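# Place one bread packet from the tray on each plate

## Task

Take bread packets from the tray and set exactly one lying flat on each plate, keeping the remaining two packets on the tray. The tray, the basket and the plates must stay roughly in their original spots, with the basket still standing upright. At the end, no part of either arm (wrist-camera cable included) may be in contact with anything on the table.

## Robot and tools

Robot: two arms, left_arm and right_arm, each a six-joint arm carrying a parallel two-finger gripper and a wrist camera. Their bases sit at (-0.029, +0.281, +0.041) m for left_arm and (-0.048, -0.315, +0.003) m for right_arm, each turned only slightly about z. Arm names do not match the sides of the camera pictures.

Frames. Reported positions, orientations and targets use the scene frame: origin at table-top height midway between the arms, +x pointing out across the table, +y toward left_arm, +z up. Offsets inside a command instead use the axes of that arm's current Hand target. In the gripper's own axes the fingers point along +z and close along y. end_effector_position is the spot between the finger pads, about 1 cm short of the tips. Printed poses can be a few centimetres off, and an arm can rest a few centimetres from its command because of friction and weight, which alone does not mean contact.

Command rows. Every moving command is built from rows of 14 numbers, all within [-1, 1], covering both arms even when only one moves: left_arm dx, dy, dz, rx, ry, rz, opening, then right_arm the same seven. The first six of each arm are an offset (not a pose) from that arm's Hand target as it stood when the action or move began, along that target's own axes; 1.0 equals 0.6 m of travel or 180 degrees of turn, and rx, ry, rz form a single rotation vector. Sending the same offset twice moves the arm twice. Six zeros re-request the present Hand target. Opening is absolute, not an offset: +1 fully open (0.094 m), -1 closed. A 0 there is a real command (half open), so resend the current opening to leave a gripper unchanged. The controller limits each step's orientation to 40 degrees from the measured one.

execute_actions(actions, cameras): actions is a list of actions; each action is up to 15 rows, one per 1/30 s step, and a short action repeats its final row to fill 15 steps. Every row in an action counts from the same start pose. Images come back only for an empty list or when cameras names them (["all"], or names such as cam_head_left, cam_head_right, cam_left_wrist, cam_right_wrist; an unknown name voids the call). An empty list also reports the scene number and task.

move(target, speed, blend, opening_speed, grip_force, blocking, cameras): drives each gripper in a straight line toward one 14-number row, or through a list of up to 15 rows, every row an offset from the same starting Hand targets. speed is top path speed in m/s (0.002 to 2.9, default 0.25; turning up to twice that in rad/s), one value or one per target. blend (m) rounds corners between listed targets; 0 stops at each. opening_speed sets how fast openings change, per second on the -1..+1 scale, at least 0.2; use it to close gently on squashable things. grip_force is the per-pad force cap in newtons, 10 to 50, one value or one per arm, and it persists; lower values close more slowly. blocking=false returns after about 0.5 s while the move continues. A move runs at most 10 s and does not avoid obstacles or the other arm. Its result adds a move: line saying how it ended (done, off_target, moving, held, fault) and which limits applied (paced = pose clipped, held = steps withheld). done means within 10 mm and 2 degrees; neither done nor off_target says whether something is touched.

wait(seconds): 0 to 10 s, arms hold their last commands; a running move keeps going. stop(): brakes a running move. zoom_image(camera, region): enlarges [x0, y0, x1, y1] pixels (at most 504 by 504) of a camera's latest image; images are 672x504. read_manual(section): licence texts only. finished_scene(scene): ends the scene with its number; call nothing else in that reply.

Result lines: Hand target (last commanded pose, basis of the next offsets), end_effector_position and end_effector_quat_wxyz (scene frame), grip_measured (finger opening on the command scale; reads slightly wide when empty and a bit narrow under a squeeze), Joint positions (last entry is the opening in metres), Joint torques, Joint velocities (may be omitted when all are at noise level), Tool commands (present commands), step readings of the hand position for execute_actions, and MOTOR HOT or OVER-TEMPERATURE FAULT warnings. A fault folds that arm away for the rest of the scene.

Order of work: look with the cameras, move a gripper above a packet, open, descend, close, lift, carry over a plate, lower until the packet lies flat, open well above grip_measured to release, then raise and back both arms clear.

Avoid: dropping packets or releasing them while moving, knocking anything off the table (that fails the task), fast hits or hard pushes, pressing against something for long (a blocked arm keeps pushing until commanded back past its gripper), the two grippers or wrist cameras meeting (no check prevents it), loading the camera cable, paths close to an arm's own base, and long holds with an outstretched arm, which heat the motors.

Each tool is called by a JSON object that holds its "fn" and its "kwargs".

## Session

{"fn": "execute_actions", "kwargs": {"actions": []}}

Scene clock: 0.00 s.
left_arm: end_effector_position=(+0.1826, +0.0566, +0.2730) grip_measured=+1.000 end_effector_quat_wxyz=(+0.565, +0.146, +0.725, -0.364) | right_arm: end_effector_position=(+0.2086, -0.1957, +0.1658) grip_measured=+1.000 end_effector_quat_wxyz=(+0.580, -0.057, +0.764, +0.276)
Joint positions: left_arm=[-0.9 0.639 0.317 0.226 -0.11 -0.384 0.094] | right_arm=[0.229 0.508 0.105 0.224 -0.229 0.329 0.094]
Joint velocities: within noise
Joint torques (N m): no reading
Heat: left arm: 31 °C; right arm: 32 °C.
Hand target: left_arm +0.1827, +0.0567, +0.2838; +0.574, +0.144, +0.716, -0.370 | right_arm +0.2081, -0.1959, +0.1661; +0.580, -0.058, +0.765, +0.276
Tool commands: left_gripper/opening=+1.0 right_gripper/opening=+1.0
camera_calibration:
cam_left_wrist: T_world_to_cam=[[-0.602246, -0.707861, 0.369098, 0.0513395], [-0.600243, 0.0966976, -0.793951, 0.36018], [0.526316, -0.699702, -0.483124, 0.168213], [0, 0, 0, 1]] pos_world=[0.158581, 0.119212, 0.348284]
cam_right_wrist: T_world_to_cam=[[0.422686, -0.83484, -0.352674, -0.191325], [-0.651422, -0.00932865, -0.758658, 0.295954], [0.630068, 0.550414, -0.547776, 0.157656], [0, 0, 0, 1]] pos_world=[0.174327, -0.243741, 0.243413]

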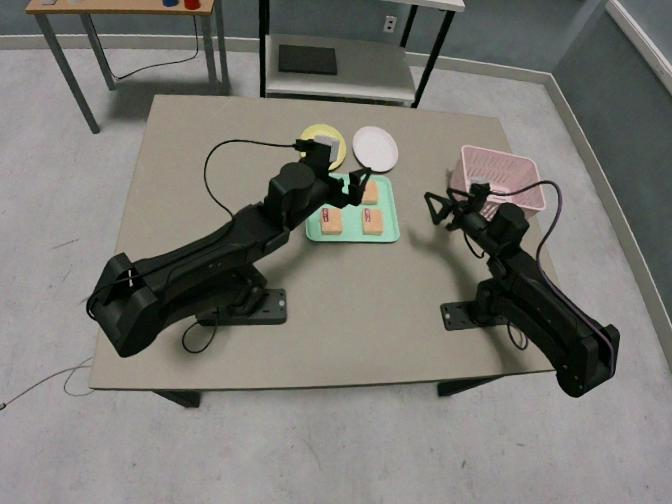

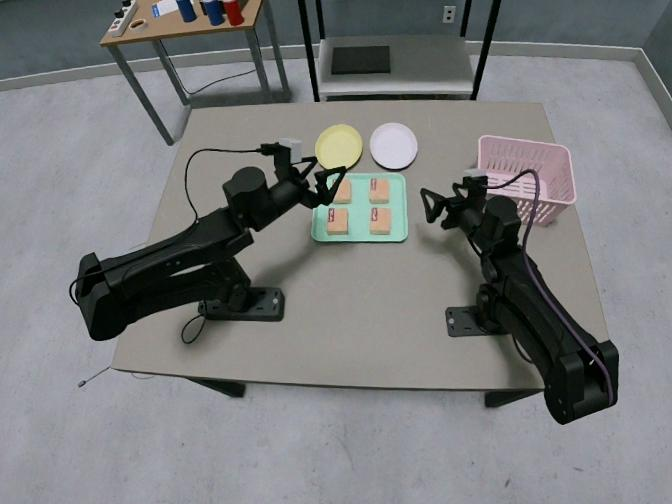

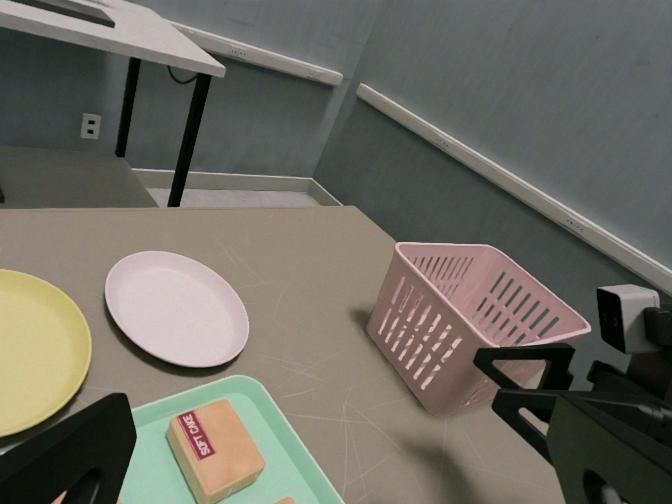

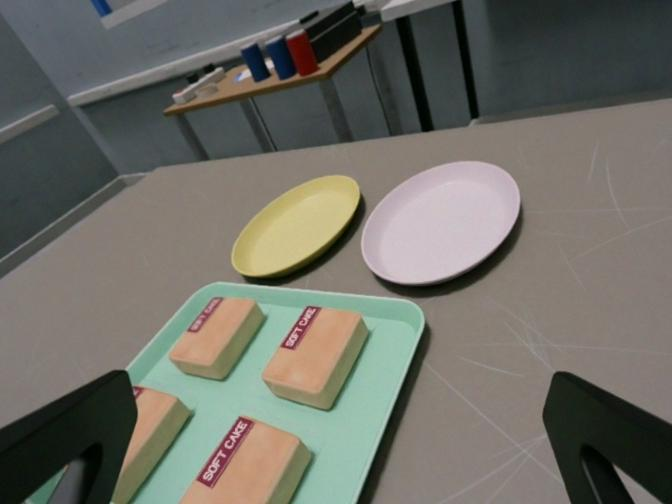

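{"fn": "move", "kwargs": {"target": [0.1312,0.1648,0.1212,-0.2607,0.4044,-0.1013,0.7,-0.0448,0.0025,0.1053,0.191,0.4013,0.0401,0.7], "speed": 0.5, "cameras": ["all"]}}

Scene clock: 60.87 s.
left_arm: end_effector_position=(+0.2682, +0.0606, +0.1659) grip_measured=+0.702 end_effector_quat_wxyz=(-0.003, +0.005, +1.000, +0.005) | right_arm: end_effector_position=(+0.2685, -0.1705, +0.1839) grip_measured=+0.701 end_effector_quat_wxyz=(+0.008, +0.000, +1.000, +0.010)
Joint positions: left_arm=[-0.661 1.966 1.776 -1.393 -0.005 -0.633 0.08] | right_arm=[0.362 1.871 1.871 -1.549 -0.011 0.419 0.08]
Joint torques (N m): left_arm=[0.2 -8.08 8.69 -0.04 0.02 -0.07] | right_arm=[0.5 -8.35 8.01 0.14 0.1 0.09]
Heat: left arm: 34 °C; right arm: 37 °C.
Hand target: left_arm +0.2734, +0.0566, +0.1697; +0.000, +0.000, +1.000, +0.000 | right_arm +0.2701, -0.1700, +0.1802; -0.001, +0.001, +1.000, +0.000
Off the commanded pose: left_arm 0.008 m, 1 deg | right_arm 0.004 m, 2 deg.
joint sent to its limit (right arm) — joint 4 (wrist pitch), lower limit. The joint targets still meet the commanded pose.
move: done
camera_calibration:
cam_left_wrist: T_world_to_cam=[[-0.00187678, -0.9993, -0.0373604, 0.0692124], [-0.904641, -0.0142253, 0.425937, 0.212003], [-0.42617, 0.0345971, -0.903981, 0.354975], [0, 0, 0, 1]] pos_world=[0.343196, 0.0598986, 0.233177]
cam_right_wrist: T_world_to_cam=[[0.00802878, -0.999379, -0.0343037, -0.164448], [-0.909658, -0.0215459, 0.414798, 0.200399], [-0.41528, 0.0278743, -0.909266, 0.37398], [0, 0, 0, 1]] pos_world=[0.338922, -0.170452, 0.251281]

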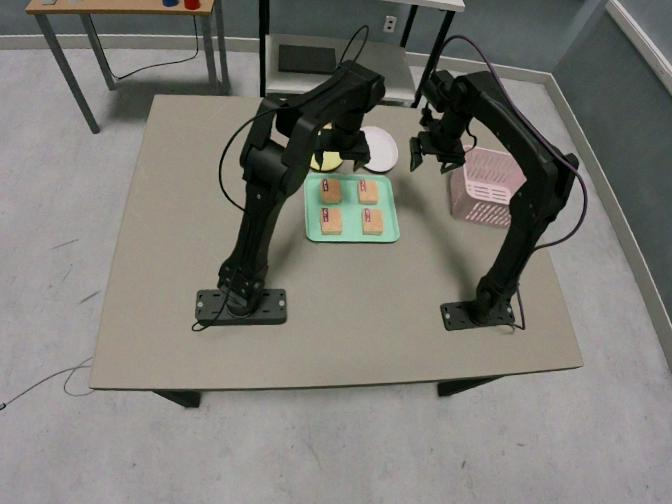

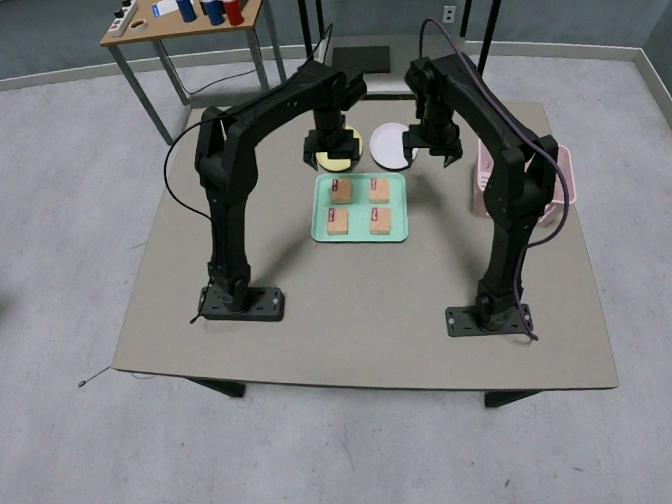

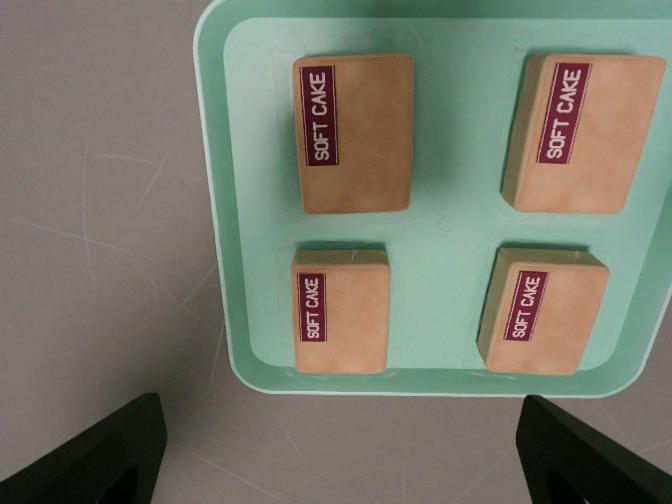

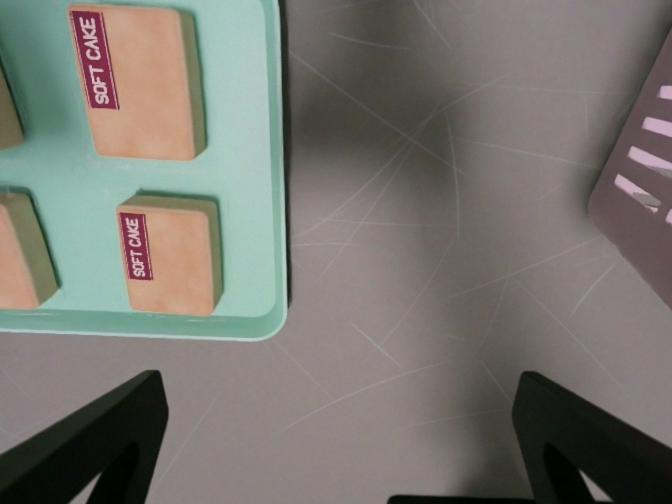

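{"fn": "move", "kwargs": {"target": [[-0.07,-0.005,0.04,0,0,0,0.7,0,0,0,0,0,0,0.7],[-0.07,-0.005,0.175,0,0,0,0.7,0,0,0,0,0,0,0.7]], "blend": [0.02,0], "cameras": ["cam_left_wrist","cam_head_right","cam_head_left"]}}

Scene clock: 88.97 s.
left_arm: end_effector_position=(+0.3157, +0.0558, +0.0689) grip_measured=+0.702 end_effector_quat_wxyz=(+0.001, -0.005, +1.000, +0.001) | right_arm: end_effector_position=(+0.2685, -0.1705, +0.1839) grip_measured=+0.701 end_effector_quat_wxyz=(+0.008, +0.000, +1.000, +0.010)
Joint positions: left_arm=[-0.6 2.162 1.683 -1.092 -0.002 -0.593 0.08] | right_arm=[0.362 1.871 1.871 -1.549 -0.011 0.419 0.08]
Joint torques (N m): left_arm=[-0.38 -10.09 5.15 0.17 0 0.08] | right_arm=[0.49 -8.34 7.99 0.13 0.1 0.09]
Heat: left arm: 34 °C; right arm: 36 °C.
Hand target: left_arm +0.3154, +0.0535, +0.0646; +0.000, +0.000, +1.000, +0.000 | right_arm +0.2702, -0.1700, +0.1802; -0.001, +0.000, +1.000, +0.000
Off the commanded pose: left_arm 0.005 m, 1 deg | right_arm 0.004 m, 2 deg.
joint sent to its limit (right arm) — joint 4 (wrist pitch), lower limit. The joint targets still meet the commanded pose.
move: done
camera_calibration:
cam_left_wrist: T_world_to_cam=[[0.0197647, -0.999416, -0.0278913, 0.0535287], [-0.907424, -0.0296434, 0.419169, 0.298508], [-0.41975, 0.0170245, -0.90748, 0.286971], [0, 0, 0, 1]] pos_world=[0.390271, 0.0574607, 0.136788]
Images, in order (width x height): cam_head_left 672x504, cam_head_right 672x504, cam_left_wrist 672x504.

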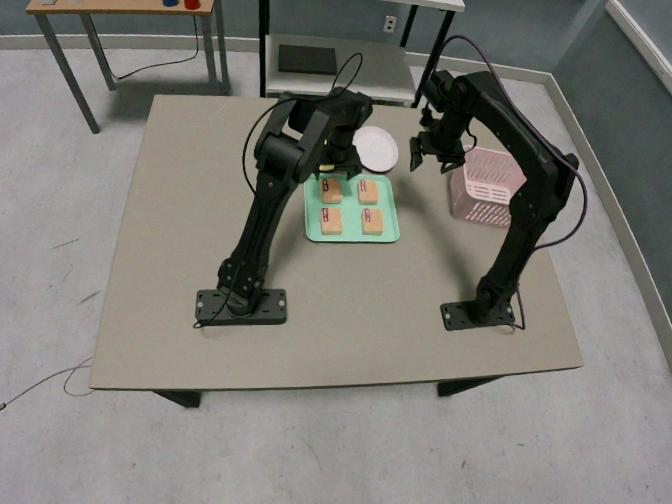

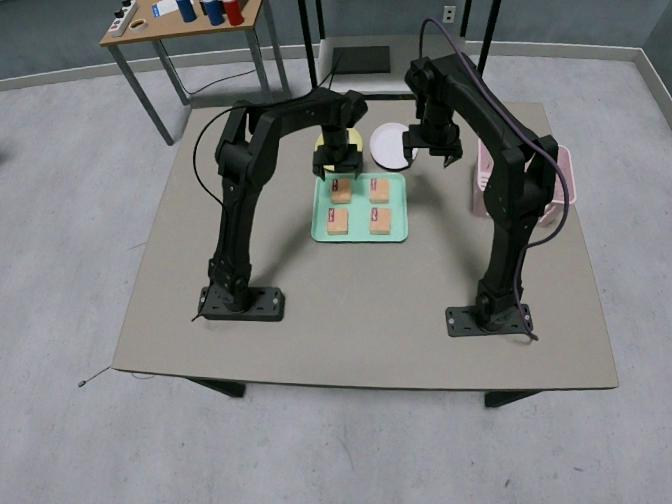

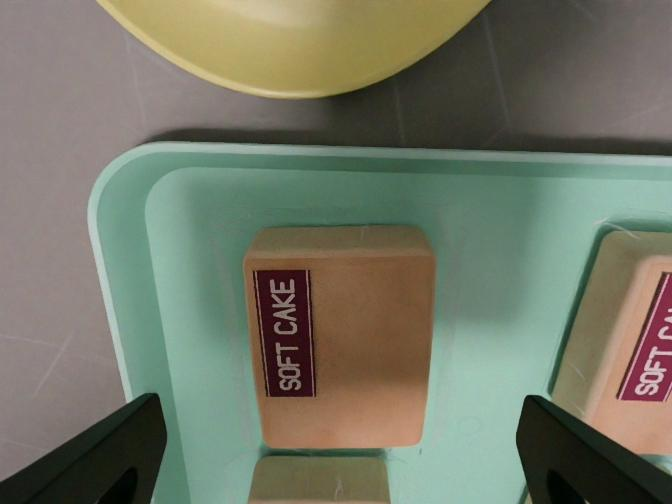

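{"fn": "move", "kwargs": {"target": [[0.004,0,0.073,0,0,0,0.6,0,0,0,0,0,0,0.7],[0.004,0,0.073,0,0,0,0.1,0,0,0,0,0,0,0.7]], "speed": 0.12, "opening_speed": 0.5, "grip_force": 20, "cameras": ["cam_left_wrist"]}}

Scene clock: 102.43 s.
left_arm: end_effector_position=(+0.3156, +0.0551, +0.0287) grip_measured=+0.160 end_effector_quat_wxyz=(+0.004, -0.005, +1.000, -0.002) | right_arm: end_effector_position=(+0.2685, -0.1705, +0.1839) grip_measured=+0.701 end_effector_quat_wxyz=(+0.008, +0.000, +1.000, +0.010)
Joint positions: left_arm=[-0.601 2.203 1.582 -0.94 -0.002 -0.593 0.055] | right_arm=[0.362 1.871 1.871 -1.549 -0.011 0.419 0.08]
Joint torques (N m): left_arm=[-0.53 -9.68 4.67 0.21 -0.01 0.05] | right_arm=[0.51 -8.34 8.01 0.13 0.1 0.09]
Heat: left arm: 34 °C; right arm: 36 °C.
Hand target: left_arm +0.3129, +0.0534, +0.0209; +0.000, +0.000, +1.000, +0.000 | right_arm +0.2702, -0.1700, +0.1802; -0.001, +0.000, +1.000, +0.000
Off the commanded pose: left_arm 0.008 m, 1 deg | right_arm 0.004 m, 2 deg.
joint sent to its limit (right arm) — joint 4 (wrist pitch), lower limit. The joint targets still meet the commanded pose.
grip_force (N): 20, 20
move: done
camera_calibration:
cam_left_wrist: T_world_to_cam=[[0.0184359, -0.999585, -0.0221229, 0.0519206], [-0.910653, -0.0259221, 0.412359, 0.316267], [-0.412762, 0.0125441, -0.910753, 0.248548], [0, 0, 0, 1]] pos_world=[0.389643, 0.0569796, 0.0970986]
Images, in order (width x height): cam_left_wrist 672x504.

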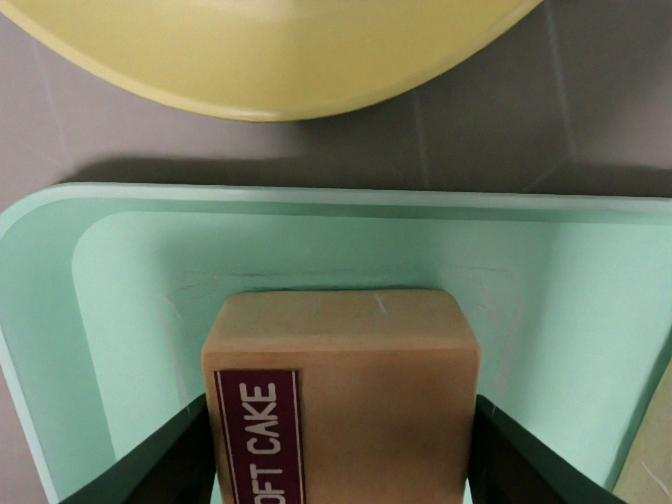

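{"fn": "move", "kwargs": {"target": [[0.004,0,-0.15,0,0,0,0.1,0,0,0,0,0,0,0.7],[-0.24,0.025,-0.15,0,0,0,0.1,-0.098,0.178,0.0,0,0,0,0.7]], "speed": 0.25, "blend": [0.03,0], "cameras": ["all"]}}

Scene clock: 128.53 s.
left_arm: end_effector_position=(+0.4552, +0.0721, +0.1125) grip_measured=+0.102 end_effector_quat_wxyz=(+0.060, -0.006, +0.998, -0.027) | right_arm: end_effector_position=(+0.3245, -0.0639, +0.1894) grip_measured=+0.701 end_effector_quat_wxyz=(+0.072, -0.004, +0.996, +0.052)
Joint positions: left_arm=[-0.427 2.708 2.834 -1.566 0.001 -0.421 0.052] | right_arm=[0.53 2.192 2.357 -1.558 -0.008 0.581 0.08]
Joint torques (N m): left_arm=[-0.47 -12.16 8.21 0.22 -0.03 0.1] | right_arm=[-0.05 -10.92 7.86 0.47 0.06 0.1]
Heat: left arm: 34 °C; right arm: 36 °C.
Hand target: left_arm +0.4570, +0.0685, +0.1106; +0.000, +0.000, +1.000, +0.000 | right_arm +0.3289, -0.0631, +0.1800; -0.001, +0.000, +1.000, +0.000
Off the commanded pose: left_arm 0.004 m, 8 deg | right_arm 0.010 m, 10 deg.
elbow stopped short (left arm): the move would have taken joint 3 (elbow) straighter than the controller allows.
joint sent to its limit (right arm) — joint 4 (wrist pitch), lower limit. The joint targets are off in orientation, not in position.
grip_force (N): 20, 20
move: off_target (left_arm, right_arm)
camera_calibration:
cam_left_wrist: T_world_to_cam=[[0.0210845, -0.99936, 0.0288864, 0.0612862], [-0.950605, -0.0110894, 0.310204, 0.437802], [-0.309685, -0.034, -0.950231, 0.343067], [0, 0, 0, 1]] pos_world=[0.521127, 0.0777662, 0.188415]
cam_right_wrist: T_world_to_cam=[[0.0238876, -0.992779, -0.117557, -0.0470759], [-0.95469, -0.0575458, 0.291984, 0.286931], [-0.296641, 0.105256, -0.949171, 0.373253], [0, 0, 0, 1]] pos_world=[0.385777, -0.0695115, 0.264968]

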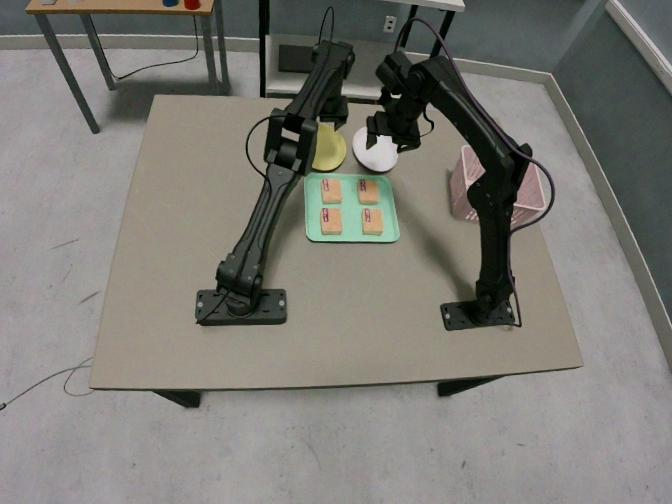

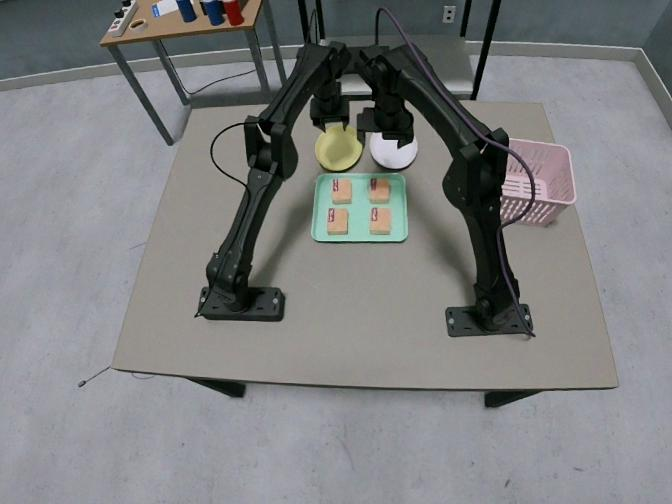

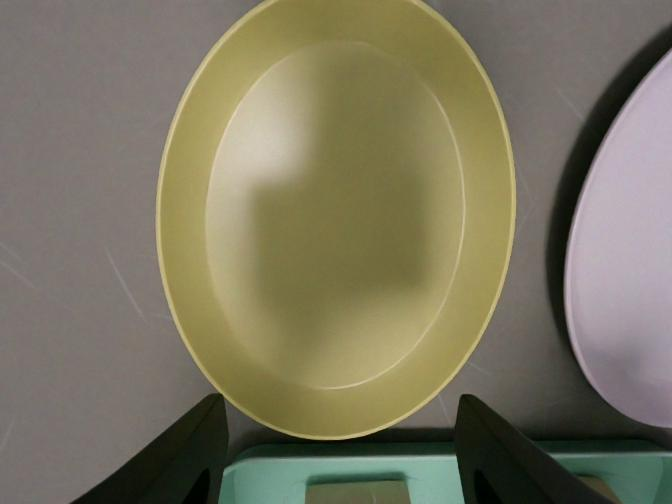

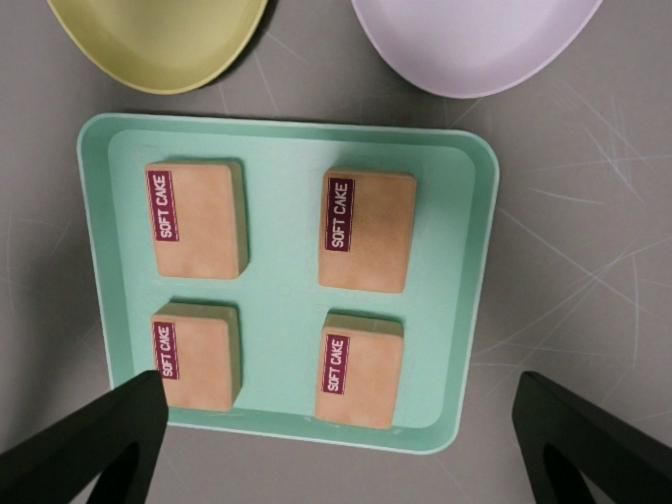

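{"fn": "move", "kwargs": {"target": [0,0,0,0,0,0,0.7,0.004,0.003,0.192,0,0,0,0.7], "cameras": ["cam_right_wrist"], "grip_force": 45}}

Scene clock: 151.47 s.
left_arm: end_effector_position=(+0.4550, +0.0722, +0.1125) grip_measured=+0.698 end_effector_quat_wxyz=(+0.059, -0.006, +0.998, -0.026) | right_arm: end_effector_position=(+0.3245, -0.0639, +0.0765) grip_measured=+0.701 end_effector_quat_wxyz=(+0.002, -0.001, +1.000, +0.006)
Joint positions: left_arm=[-0.427 2.708 2.834 -1.566 0.001 -0.421 0.08] | right_arm=[0.53 2.296 2.085 -1.35 -0.008 0.586 0.08]
Joint torques (N m): left_arm=[-0.47 -12.15 8.2 0.22 -0.02 0.07] | right_arm=[0.5 -12.82 6.63 0.37 0.07 0.09]
Heat: left arm: 37 °C; right arm: 35 °C.
Hand target: left_arm +0.4570, +0.0685, +0.1106; +0.000, +0.000, +1.000, +0.000 | right_arm +0.3264, -0.0613, +0.0649; -0.001, +0.000, +1.000, +0.000
Off the commanded pose: left_arm 0.005 m, 7 deg | right_arm 0.012 m, 1 deg.
elbow stopped short (left arm): the move would have taken joint 3 (elbow) straighter than the controller allows.
grip_force (N): 45, 45
move: off_target (left_arm, right_arm)
camera_calibration:
cam_right_wrist: T_world_to_cam=[[0.00804156, -0.999589, -0.0275043, -0.0625594], [-0.904636, -0.0189928, 0.425762, 0.295797], [-0.42611, 0.0214576, -0.904417, 0.299342], [0, 0, 0, 1]] pos_world=[0.395644, -0.0633389, 0.14307]
Images, in order (width x height): cam_right_wrist 672x504.

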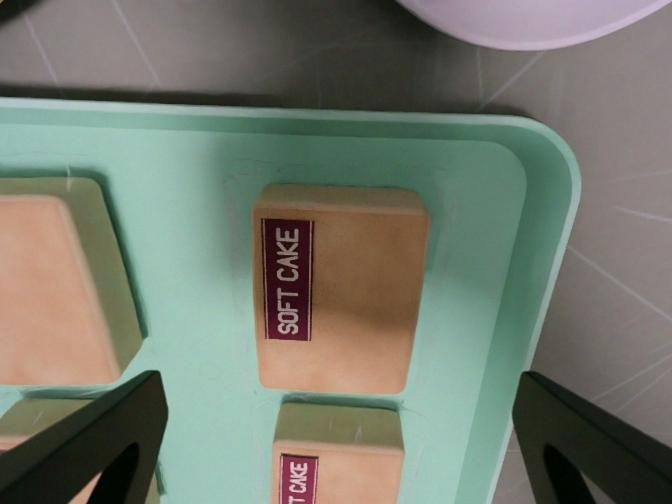

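{"fn": "move", "kwargs": {"target": [[0,0,0,0,0,0,0.7,0,0,0.107,0,0,0,0.6],[0,0,0,0,0,0,0.7,0,0,0.107,0,0,0,0.05]], "speed": 0.12, "opening_speed": 0.5, "cameras": ["cam_right_wrist"]}}

{"fn": "move", "kwargs": {"target": [0,0,0,0,0,0,0.7,0,0,-0.16,0,0,0,0.05], "speed": 0.15, "cameras": ["cam_right_wrist"]}}

Scene clock: 168.93 s.
left_arm: end_effector_position=(+0.4550, +0.0722, +0.1125) grip_measured=+0.698 end_effector_quat_wxyz=(+0.059, -0.006, +0.998, -0.026) | right_arm: end_effector_position=(+0.3288, -0.0610, +0.0198) grip_measured=+0.202 end_effector_quat_wxyz=(+0.010, +0.000, +1.000, +0.012)
Joint positions: left_arm=[-0.427 2.708 2.834 -1.566 0.001 -0.421 0.08] | right_arm=[0.53 2.318 1.897 -1.12 -0.008 0.587 0.056]
Joint torques (N m): left_arm=[-0.49 -12.15 8.2 0.22 -0.03 0.08] | right_arm=[0.5 -12.12 5.71 0.43 0.06 0.09]
Heat: left arm: 38 °C; right arm: 35 °C.
Hand target: left_arm +0.4570, +0.0685, +0.1106; +0.000, +0.000, +1.000, +0.000 | right_arm +0.3263, -0.0614, +0.0007; -0.001, +0.000, +1.000, +0.000
Off the commanded pose: left_arm 0.005 m, 8 deg | right_arm 0.019 m, 2 deg.
elbow stopped short (left arm): the move would have taken joint 3 (elbow) straighter than the controller allows.
grip_force (N): 45, 45
move: off_target (left_arm, right_arm); target 2's new opening was sent with right_arm's hand 0.019 m and 2 deg from that target
camera_calibration:
cam_right_wrist: T_world_to_cam=[[0.00819568, -0.999243, -0.0380268, -0.0611593], [-0.911295, -0.0231192, 0.411104, 0.326188], [-0.411672, 0.0312844, -0.910795, 0.245727], [0, 0, 0, 1]] pos_world=[0.398914, -0.0612593, 0.0873839]
Images, in order (width x height): cam_right_wrist 672x504.

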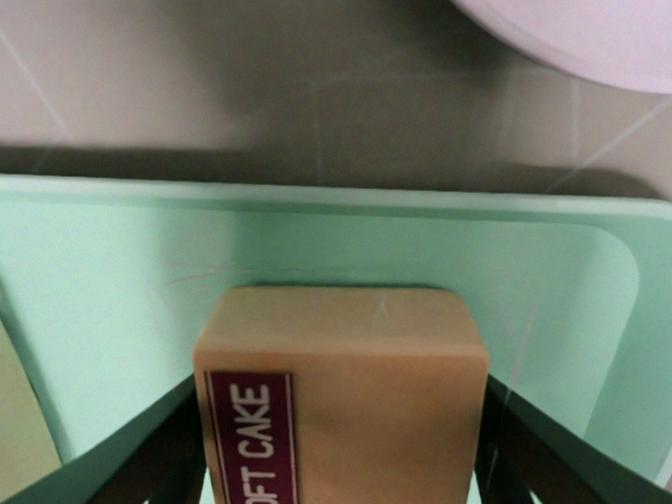

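Scene clock: 170.40 s.
left_arm: end_effector_position=(+0.4550, +0.0722, +0.1125) grip_measured=+0.698 end_effector_quat_wxyz=(+0.059, -0.006, +0.998, -0.026) | right_arm: end_effector_position=(+0.3272, -0.0621, +0.1002) grip_measured=+0.188 end_effector_quat_wxyz=(+0.004, +0.000, +1.000, +0.008)
Joint positions: left_arm=[-0.427 2.708 2.834 -1.566 0.001 -0.421 0.08] | right_arm=[0.53 2.318 2.218 -1.455 -0.008 0.587 0.056]
Joint torques (N m): left_arm=[-0.47 -12.15 8.21 0.22 -0.03 0.08] | right_arm=[0.5 -13.72 8.01 0.13 0.07 0.09]
Heat: left arm: 38 °C; right arm: 35 °C.
Hand target: left_arm +0.4570, +0.0685, +0.1106; +0.000, +0.000, +1.000, +0.000 | right_arm +0.3264, -0.0614, +0.0967; -0.001, +0.000, +1.000, +0.000
Off the commanded pose: left_arm 0.005 m, 8 deg | right_arm 0.004 m, 1 deg.
elbow stopped short (left arm): the move would have taken joint 3 (elbow) straighter than the controller allows.
grip_force (N): 45, 45
move: off_target (left_arm)
camera_calibration:
cam_right_wrist: T_world_to_cam=[[0.00781139, -0.99951, -0.0302947, -0.0597629], [-0.90639, -0.0198735, 0.421974, 0.289139], [-0.422369, 0.0241626, -0.906102, 0.321038], [0, 0, 0, 1]] pos_world=[0.398136, -0.0617445, 0.167074]
Images, in order (width x height): cam_right_wrist 672x504.

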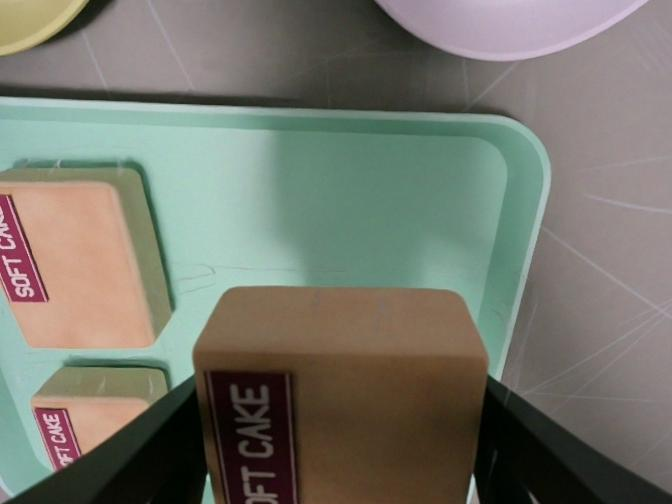

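{"fn": "move", "kwargs": {"target": [0.241,-0.025,0.043,0,0,0,0.7,-0.265,-0.077,0.02,0,0,0,0.05], "cameras": ["cam_left_wrist","cam_right_wrist","cam_head_right"]}}

Scene clock: 181.07 s.
left_arm: end_effector_position=(+0.4273, +0.0747, +0.0752) grip_measured=+0.698 end_effector_quat_wxyz=(-0.008, -0.002, +1.000, +0.003) | right_arm: end_effector_position=(+0.3946, -0.0810, +0.1045) grip_measured=+0.188 end_effector_quat_wxyz=(+0.045, +0.004, +0.999, +0.026)
Joint positions: left_arm=[-0.444 2.699 2.669 -1.557 0.002 -0.43 0.08] | right_arm=[0.426 2.528 2.61 -1.548 -0.003 0.491 0.056]
Joint torques (N m): left_arm=[0.25 -14.78 6.75 0.13 -0.03 0.02] | right_arm=[0.18 -13.48 8.03 0.26 0.02 -0.02]
Heat: left arm: 38 °C; right arm: 35 °C.
Hand target: left_arm +0.4345, +0.0736, +0.0853; +0.011, -0.003, +1.000, -0.005 (not the last commanded pose) | right_arm +0.3940, -0.0812, +0.0915; +0.000, +0.000, +1.000, +0.000 (not the last commanded pose)
Off the commanded pose: left_arm 0.117 m, 1 deg | right_arm 0.097 m, 6 deg.
joint sent to its limit (right arm) — joint 4 (wrist pitch), lower limit.
grip_force (N): 45, 45
move: held (left_arm; a check stopped the path), off_target (right_arm; braked when a check withheld steps of left_arm); limits=held
pose unreachable (left arm): on one or more control steps of this call, first in action 0 (counted from 0), this arm could not follow its commanded pose, so it was not sent that pose on those steps. It may still have moved: this result reports where it is.
cause: moving toward the commanded pose would bring a part of the arm too close to another arm (this arm's wrist (the part past joint 4) and the right arm's wrist (the part past joint 4), along the way the arms are being sent, or toward where that arm still pushes).
camera_calibration:
cam_left_wrist: T_world_to_cam=[[0.0124434, -0.99942, -0.031695, 0.0737314], [-0.90064, -0.0249723, 0.433849, 0.39325], [-0.434389, 0.0231472, -0.900428, 0.344326], [0, 0, 0, 1]] pos_world=[0.502831, 0.0755388, 0.141766]
cam_right_wrist: T_world_to_cam=[[0.00263145, -0.997782, -0.0665085, -0.073179], [-0.938127, -0.0254941, 0.345353, 0.368082], [-0.346283, 0.0614846, -0.936113, 0.33001], [0, 0, 0, 1]] pos_world=[0.459777, -0.0839233, 0.176942]
Images, in order (width x height): cam_head_right 672x504, cam_left_wrist 672x504, cam_right_wrist 672x504.

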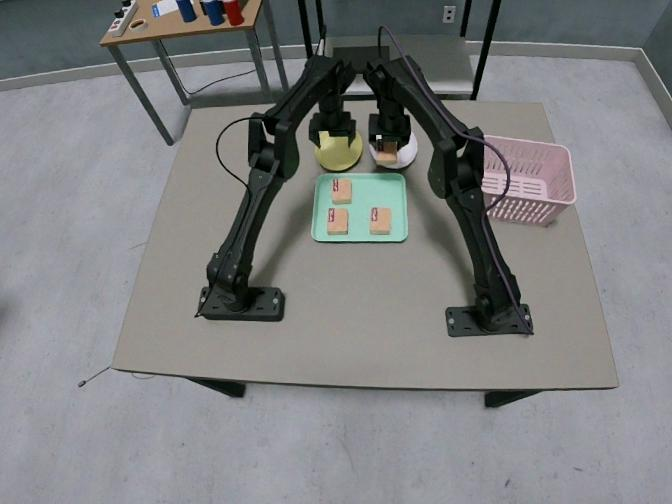

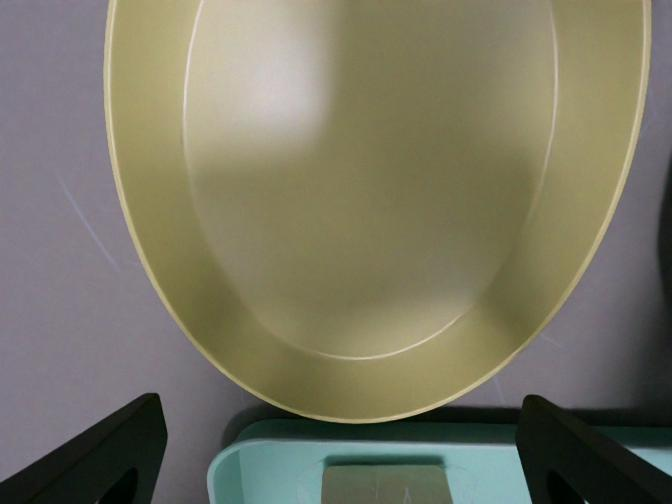

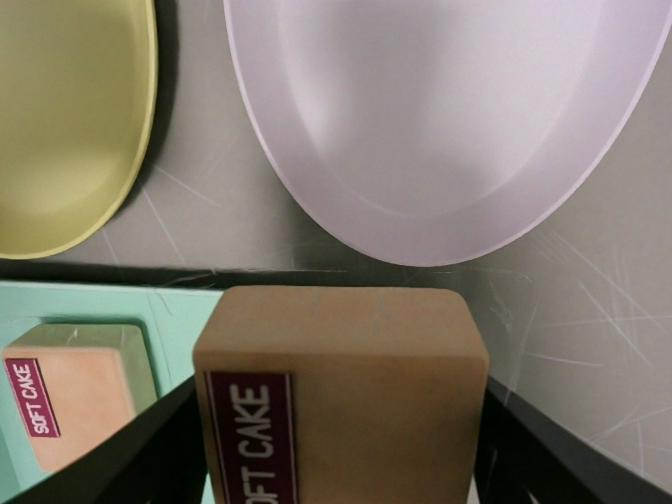

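{"fn": "move", "kwargs": {"target": [[0.1,0.15,0,0,0,0,0.7,-0.147,-0.048,0.037,0,0,0,0.05],[0.203,-0.033,0,0,0,0,0.7,-0.147,-0.048,0.037,0,0,0,0.05]], "cameras": ["cam_left_wrist","cam_right_wrist","cam_head_right"]}}

Scene clock: 191.43 s.
left_arm: end_effector_position=(+0.3056, +0.0547, +0.0630) grip_measured=+0.698 end_effector_quat_wxyz=(-0.017, +0.002, +1.000, +0.009) | right_arm: end_effector_position=(+0.4771, -0.1126, +0.0833) grip_measured=+0.188 end_effector_quat_wxyz=(+0.128, +0.005, +0.990, +0.052)
Joint positions: left_arm=[-0.613 2.175 1.68 -1.114 0.004 -0.59 0.08] | right_arm=[0.308 2.711 2.844 -1.427 -0.003 0.375 0.056]
Joint torques (N m): left_arm=[0.21 -15.05 5.18 0.11 -0.1 -0.07] | right_arm=[0.17 -14.64 8.28 0.8 0.02 -0.03]
Heat: left arm: 36 °C; right arm: 35 °C.
Hand target: left_arm +0.3128, +0.0530, +0.0829; +0.011, -0.003, +1.000, -0.005 | right_arm +0.4821, -0.1101, +0.0692; +0.000, +0.000, +1.000, +0.000
Off the commanded pose: left_arm 0.021 m, 4 deg | right_arm 0.015 m, 16 deg.
elbow stopped short (right arm): the move would have taken joint 3 (elbow) straighter than the controller allows.
grip_force (N): 45, 45
move: off_target (left_arm, right_arm)
camera_calibration:
cam_left_wrist: T_world_to_cam=[[0.0029885, -0.999005, -0.0444882, 0.0585844], [-0.892367, -0.0227419, 0.450736, 0.284803], [-0.4513, 0.0383528, -0.891548, 0.284789], [0, 0, 0, 1]] pos_world=[0.382499, 0.0540807, 0.128138]
cam_right_wrist: T_world_to_cam=[[0.0147894, -0.993133, -0.116052, -0.107458], [-0.982454, -0.0360139, 0.182993, 0.485508], [-0.185916, 0.111309, -0.976241, 0.273044], [0, 0, 0, 1]] pos_world=[0.529342, -0.119628, 0.165242]
Images, in order (width x height): cam_head_right 672x504, cam_left_wrist 672x504, cam_right_wrist 672x504.

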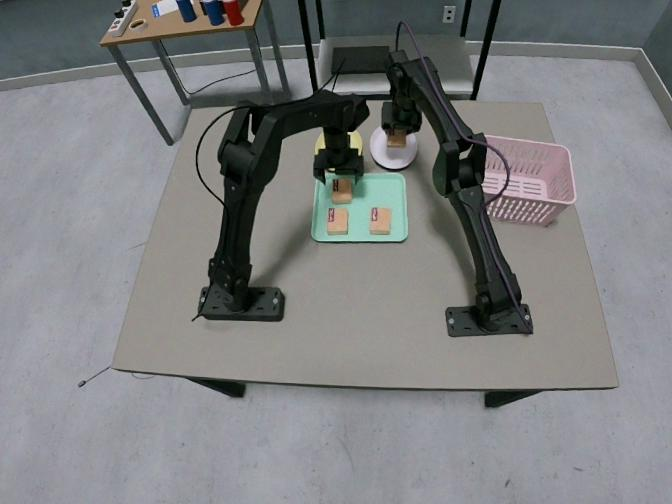

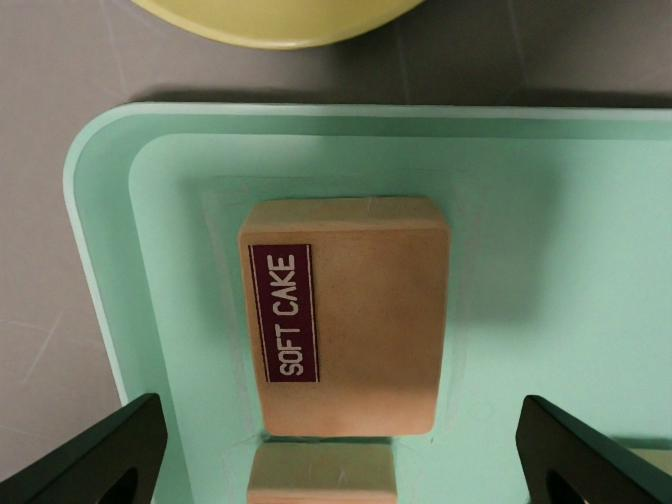

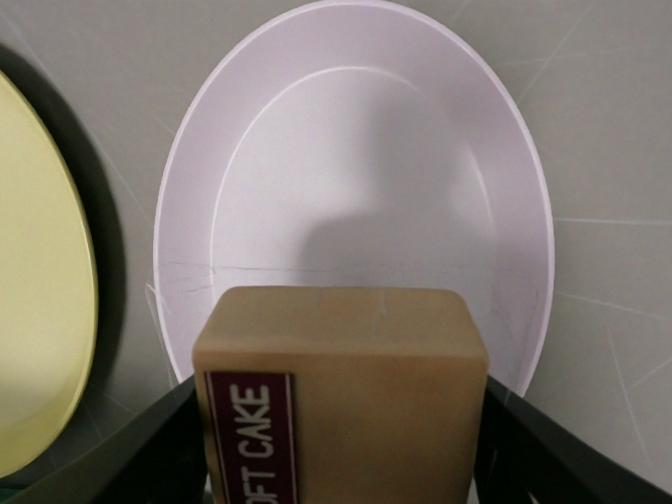

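{"fn": "move", "kwargs": {"target": [[0,0,0.105,0,0,0,0.6,0,0,0.057,0,0,0,0.05],[0,0,0.105,0,0,0,0.03,0,0,0.057,0,0,0,0.05]], "speed": 0.12, "opening_speed": 0.5, "cameras": ["cam_left_wrist","cam_right_wrist"]}}

Scene clock: 212.30 s.
left_arm: end_effector_position=(+0.3148, +0.0490, +0.0304) grip_measured=+0.039 end_effector_quat_wxyz=(+0.015, +0.002, +1.000, -0.012) | right_arm: end_effector_position=(+0.4779, -0.1123, +0.0530) grip_measured=+0.188 end_effector_quat_wxyz=(+0.109, +0.005, +0.993, +0.044)
Joint positions: left_arm=[-0.613 2.184 1.558 -0.906 0.002 -0.591 0.049] | right_arm=[0.308 2.769 2.844 -1.41 -0.003 0.375 0.056]
Joint torques (N m): left_arm=[0.25 -9.21 4.48 0.29 -0.08 -0.06] | right_arm=[0.18 -14.39 8.34 0.74 0.02 -0.02]
Heat: left arm: 34 °C; right arm: 36 °C.
Hand target: left_arm +0.3142, +0.0523, +0.0200; +0.011, -0.003, +1.000, -0.005 | right_arm +0.4822, -0.1101, +0.0351; +0.000, +0.001, +1.000, +0.000
Off the commanded pose: left_arm 0.011 m, 1 deg | right_arm 0.019 m, 14 deg.
elbow stopped short (right arm): the move would have taken joint 3 (elbow) straighter than the controller allows.
grip_force (N): 45, 45
move: off_target (left_arm, right_arm); target 2's new opening was sent with left_arm's hand 0.011 m and 1 deg from that target
camera_calibration:
cam_left_wrist: T_world_to_cam=[[0.00523659, -0.999982, -0.00293186, 0.049499], [-0.919836, -0.00596696, 0.392259, 0.317166], [-0.392269, 0.00064273, -0.91985, 0.244163], [0, 0, 0, 1]] pos_world=[0.387259, 0.0512337, 0.100327]
cam_right_wrist: T_world_to_cam=[[0.0105721, -0.994736, -0.101925, -0.109566], [-0.974687, -0.033016, 0.221122, 0.486529], [-0.223323, 0.0970069, -0.969905, 0.259484], [0, 0, 0, 1]] pos_world=[0.53332, -0.118098, 0.132925]
Images, in order (width x height): cam_left_wrist 672x504, cam_right_wrist 672x504.

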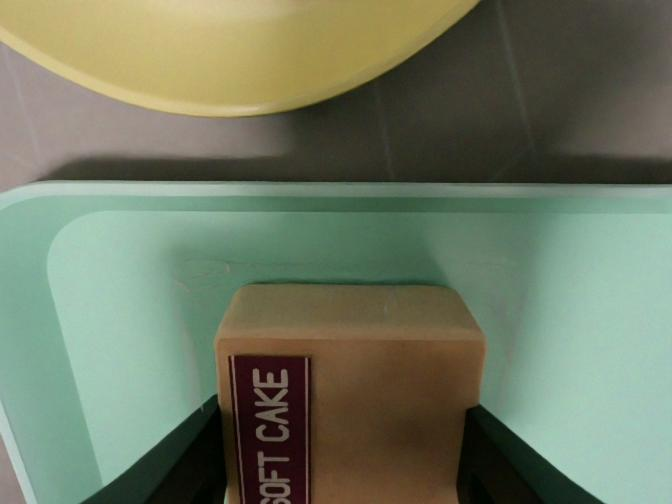

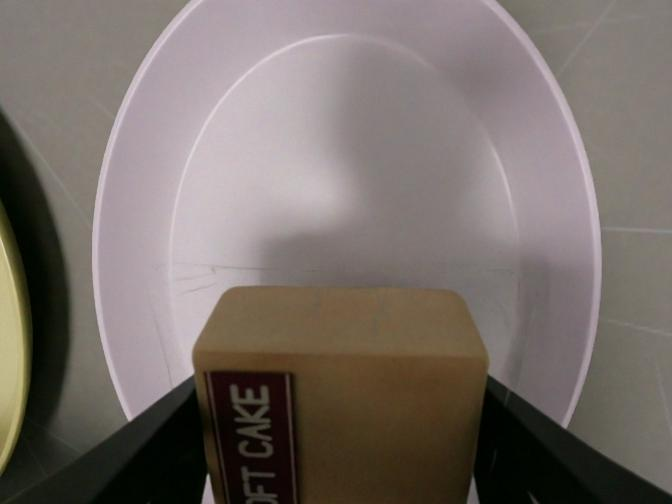

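{"fn": "move", "kwargs": {"target": [0,0,-0.142,0,0,0,0.03,0.032,0,0.03,0,0,0,0.05], "speed": 0.12, "cameras": ["cam_left_wrist","cam_right_wrist"]}}

Scene clock: 223.53 s.
left_arm: end_effector_position=(+0.3032, +0.0595, +0.0789) grip_measured=+0.032 end_effector_quat_wxyz=(-0.019, +0.000, +1.000, +0.014) | right_arm: end_effector_position=(+0.4666, -0.1105, +0.0370) grip_measured=+0.188 end_effector_quat_wxyz=(+0.082, +0.000, +0.996, +0.034)
Joint positions: left_arm=[-0.61 2.15 1.703 -1.171 -0.003 -0.592 0.048] | right_arm=[0.318 2.795 2.844 -1.442 -0.003 0.375 0.056]
Joint torques (N m): left_arm=[-0.09 -14.42 8.23 -0.11 -0.03 -0.06] | right_arm=[0.43 -14.32 8.31 0.38 0.03 0.09]
Heat: left arm: 34 °C; right arm: 36 °C.
Hand target: left_arm +0.3123, +0.0532, +0.1052; +0.011, -0.003, +1.000, -0.005 | right_arm +0.4628, -0.1100, +0.0170; -0.001, +0.000, +1.000, +0.000
Off the commanded pose: left_arm 0.029 m, 4 deg | right_arm 0.020 m, 10 deg.
elbow stopped short (right arm): the move would have taken joint 3 (elbow) straighter than the controller allows.
grip_force (N): 45, 45
move: off_target (left_arm, right_arm)
camera_calibration:
cam_left_wrist: T_world_to_cam=[[0.00712986, -0.998478, -0.0546951, 0.063622], [-0.891034, -0.0311699, 0.452866, 0.275423], [-0.453881, 0.0455063, -0.8899, 0.29799], [0, 0, 0, 1]] pos_world=[0.38021, 0.0585496, 0.143932]
cam_right_wrist: T_world_to_cam=[[0.0157846, -0.996549, -0.0814966, -0.112679], [-0.960743, -0.0376956, 0.274866, 0.469971], [-0.276989, 0.0739587, -0.958023, 0.263311], [0, 0, 0, 1]] pos_world=[0.526234, -0.114048, 0.113896]
Images, in order (width x height): cam_left_wrist 672x504, cam_right_wrist 672x504.

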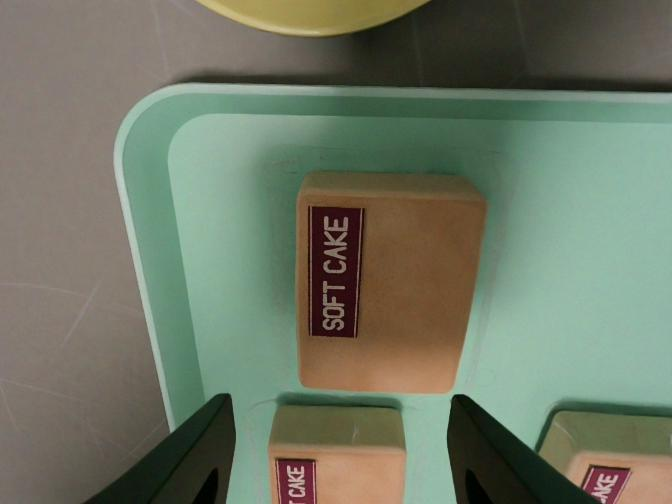

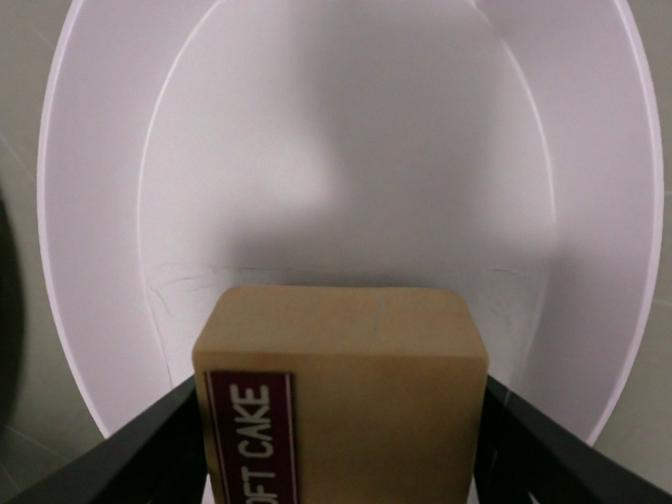

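{"fn": "move", "kwargs": {"target": [[0.004,-0.007,0,0,0,0,0.7,0,0,0,0,0,0,0.05],[0.004,-0.007,0.167,0,0,0,0.6,0.012,0,0.022,0,0,0,0.05],[0.004,-0.007,0.167,0,0,0,0.03,0.012,0,0.022,0,0,0,0.05]], "speed": 0.13, "opening_speed": 0.6, "cameras": ["cam_left_wrist","cam_right_wrist"]}}

Scene clock: 242.00 s.
left_arm: end_effector_position=(+0.3112, +0.0517, +0.0141) grip_measured=+0.233 end_effector_quat_wxyz=(+0.009, -0.003, +1.000, -0.001) | right_arm: end_effector_position=(+0.4614, -0.1101, +0.0254) grip_measured=+0.188 end_effector_quat_wxyz=(+0.067, +0.000, +0.997, +0.028)
Joint positions: left_arm=[-0.617 2.213 1.535 -0.877 -0.008 -0.605 0.058] | right_arm=[0.322 2.816 2.844 -1.453 -0.003 0.379 0.056]
Joint torques (N m): left_arm=[-0.4 -9.39 4.55 0.43 0.01 -0.03] | right_arm=[0.46 -14.12 8.29 0.29 0.03 0.09]
Heat: left arm: 36 °C; right arm: 36 °C.
Hand target: left_arm +0.3121, +0.0480, +0.0050; +0.011, -0.003, +1.000, -0.005 | right_arm +0.4557, -0.1101, +0.0038; -0.001, +0.001, +1.000, +0.000
Off the commanded pose: left_arm 0.010 m, 0 deg | right_arm 0.022 m, 8 deg.
elbow stopped short (right arm): the move would have taken joint 3 (elbow) straighter than the controller allows.
grip_force (N): 45, 45
move: off_target (right_arm)
camera_calibration:
cam_left_wrist: T_world_to_cam=[[0.0153126, -0.99961, -0.0233345, 0.0493012], [-0.914537, -0.0234361, 0.403822, 0.319334], [-0.404211, 0.0151567, -0.91454, 0.230622], [0, 0, 0, 1]] pos_world=[0.384508, 0.0532704, 0.0831099]
cam_right_wrist: T_world_to_cam=[[0.0135262, -0.997402, -0.0707556, -0.112403], [-0.952019, -0.0344828, 0.304089, 0.46384], [-0.305738, 0.0632475, -0.950013, 0.262606], [0, 0, 0, 1]] pos_world=[0.523394, -0.112726, 0.100477]
Images, in order (width x height): cam_left_wrist 672x504, cam_right_wrist 672x504.

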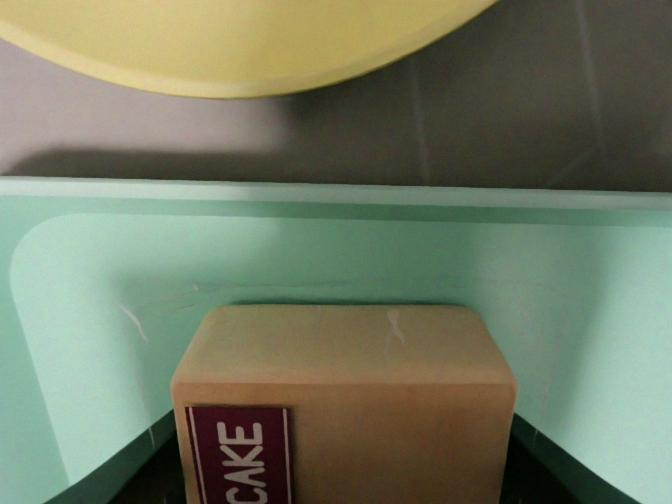

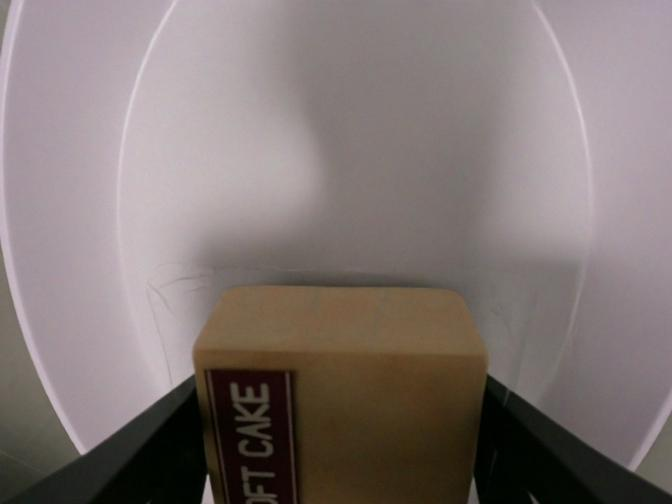

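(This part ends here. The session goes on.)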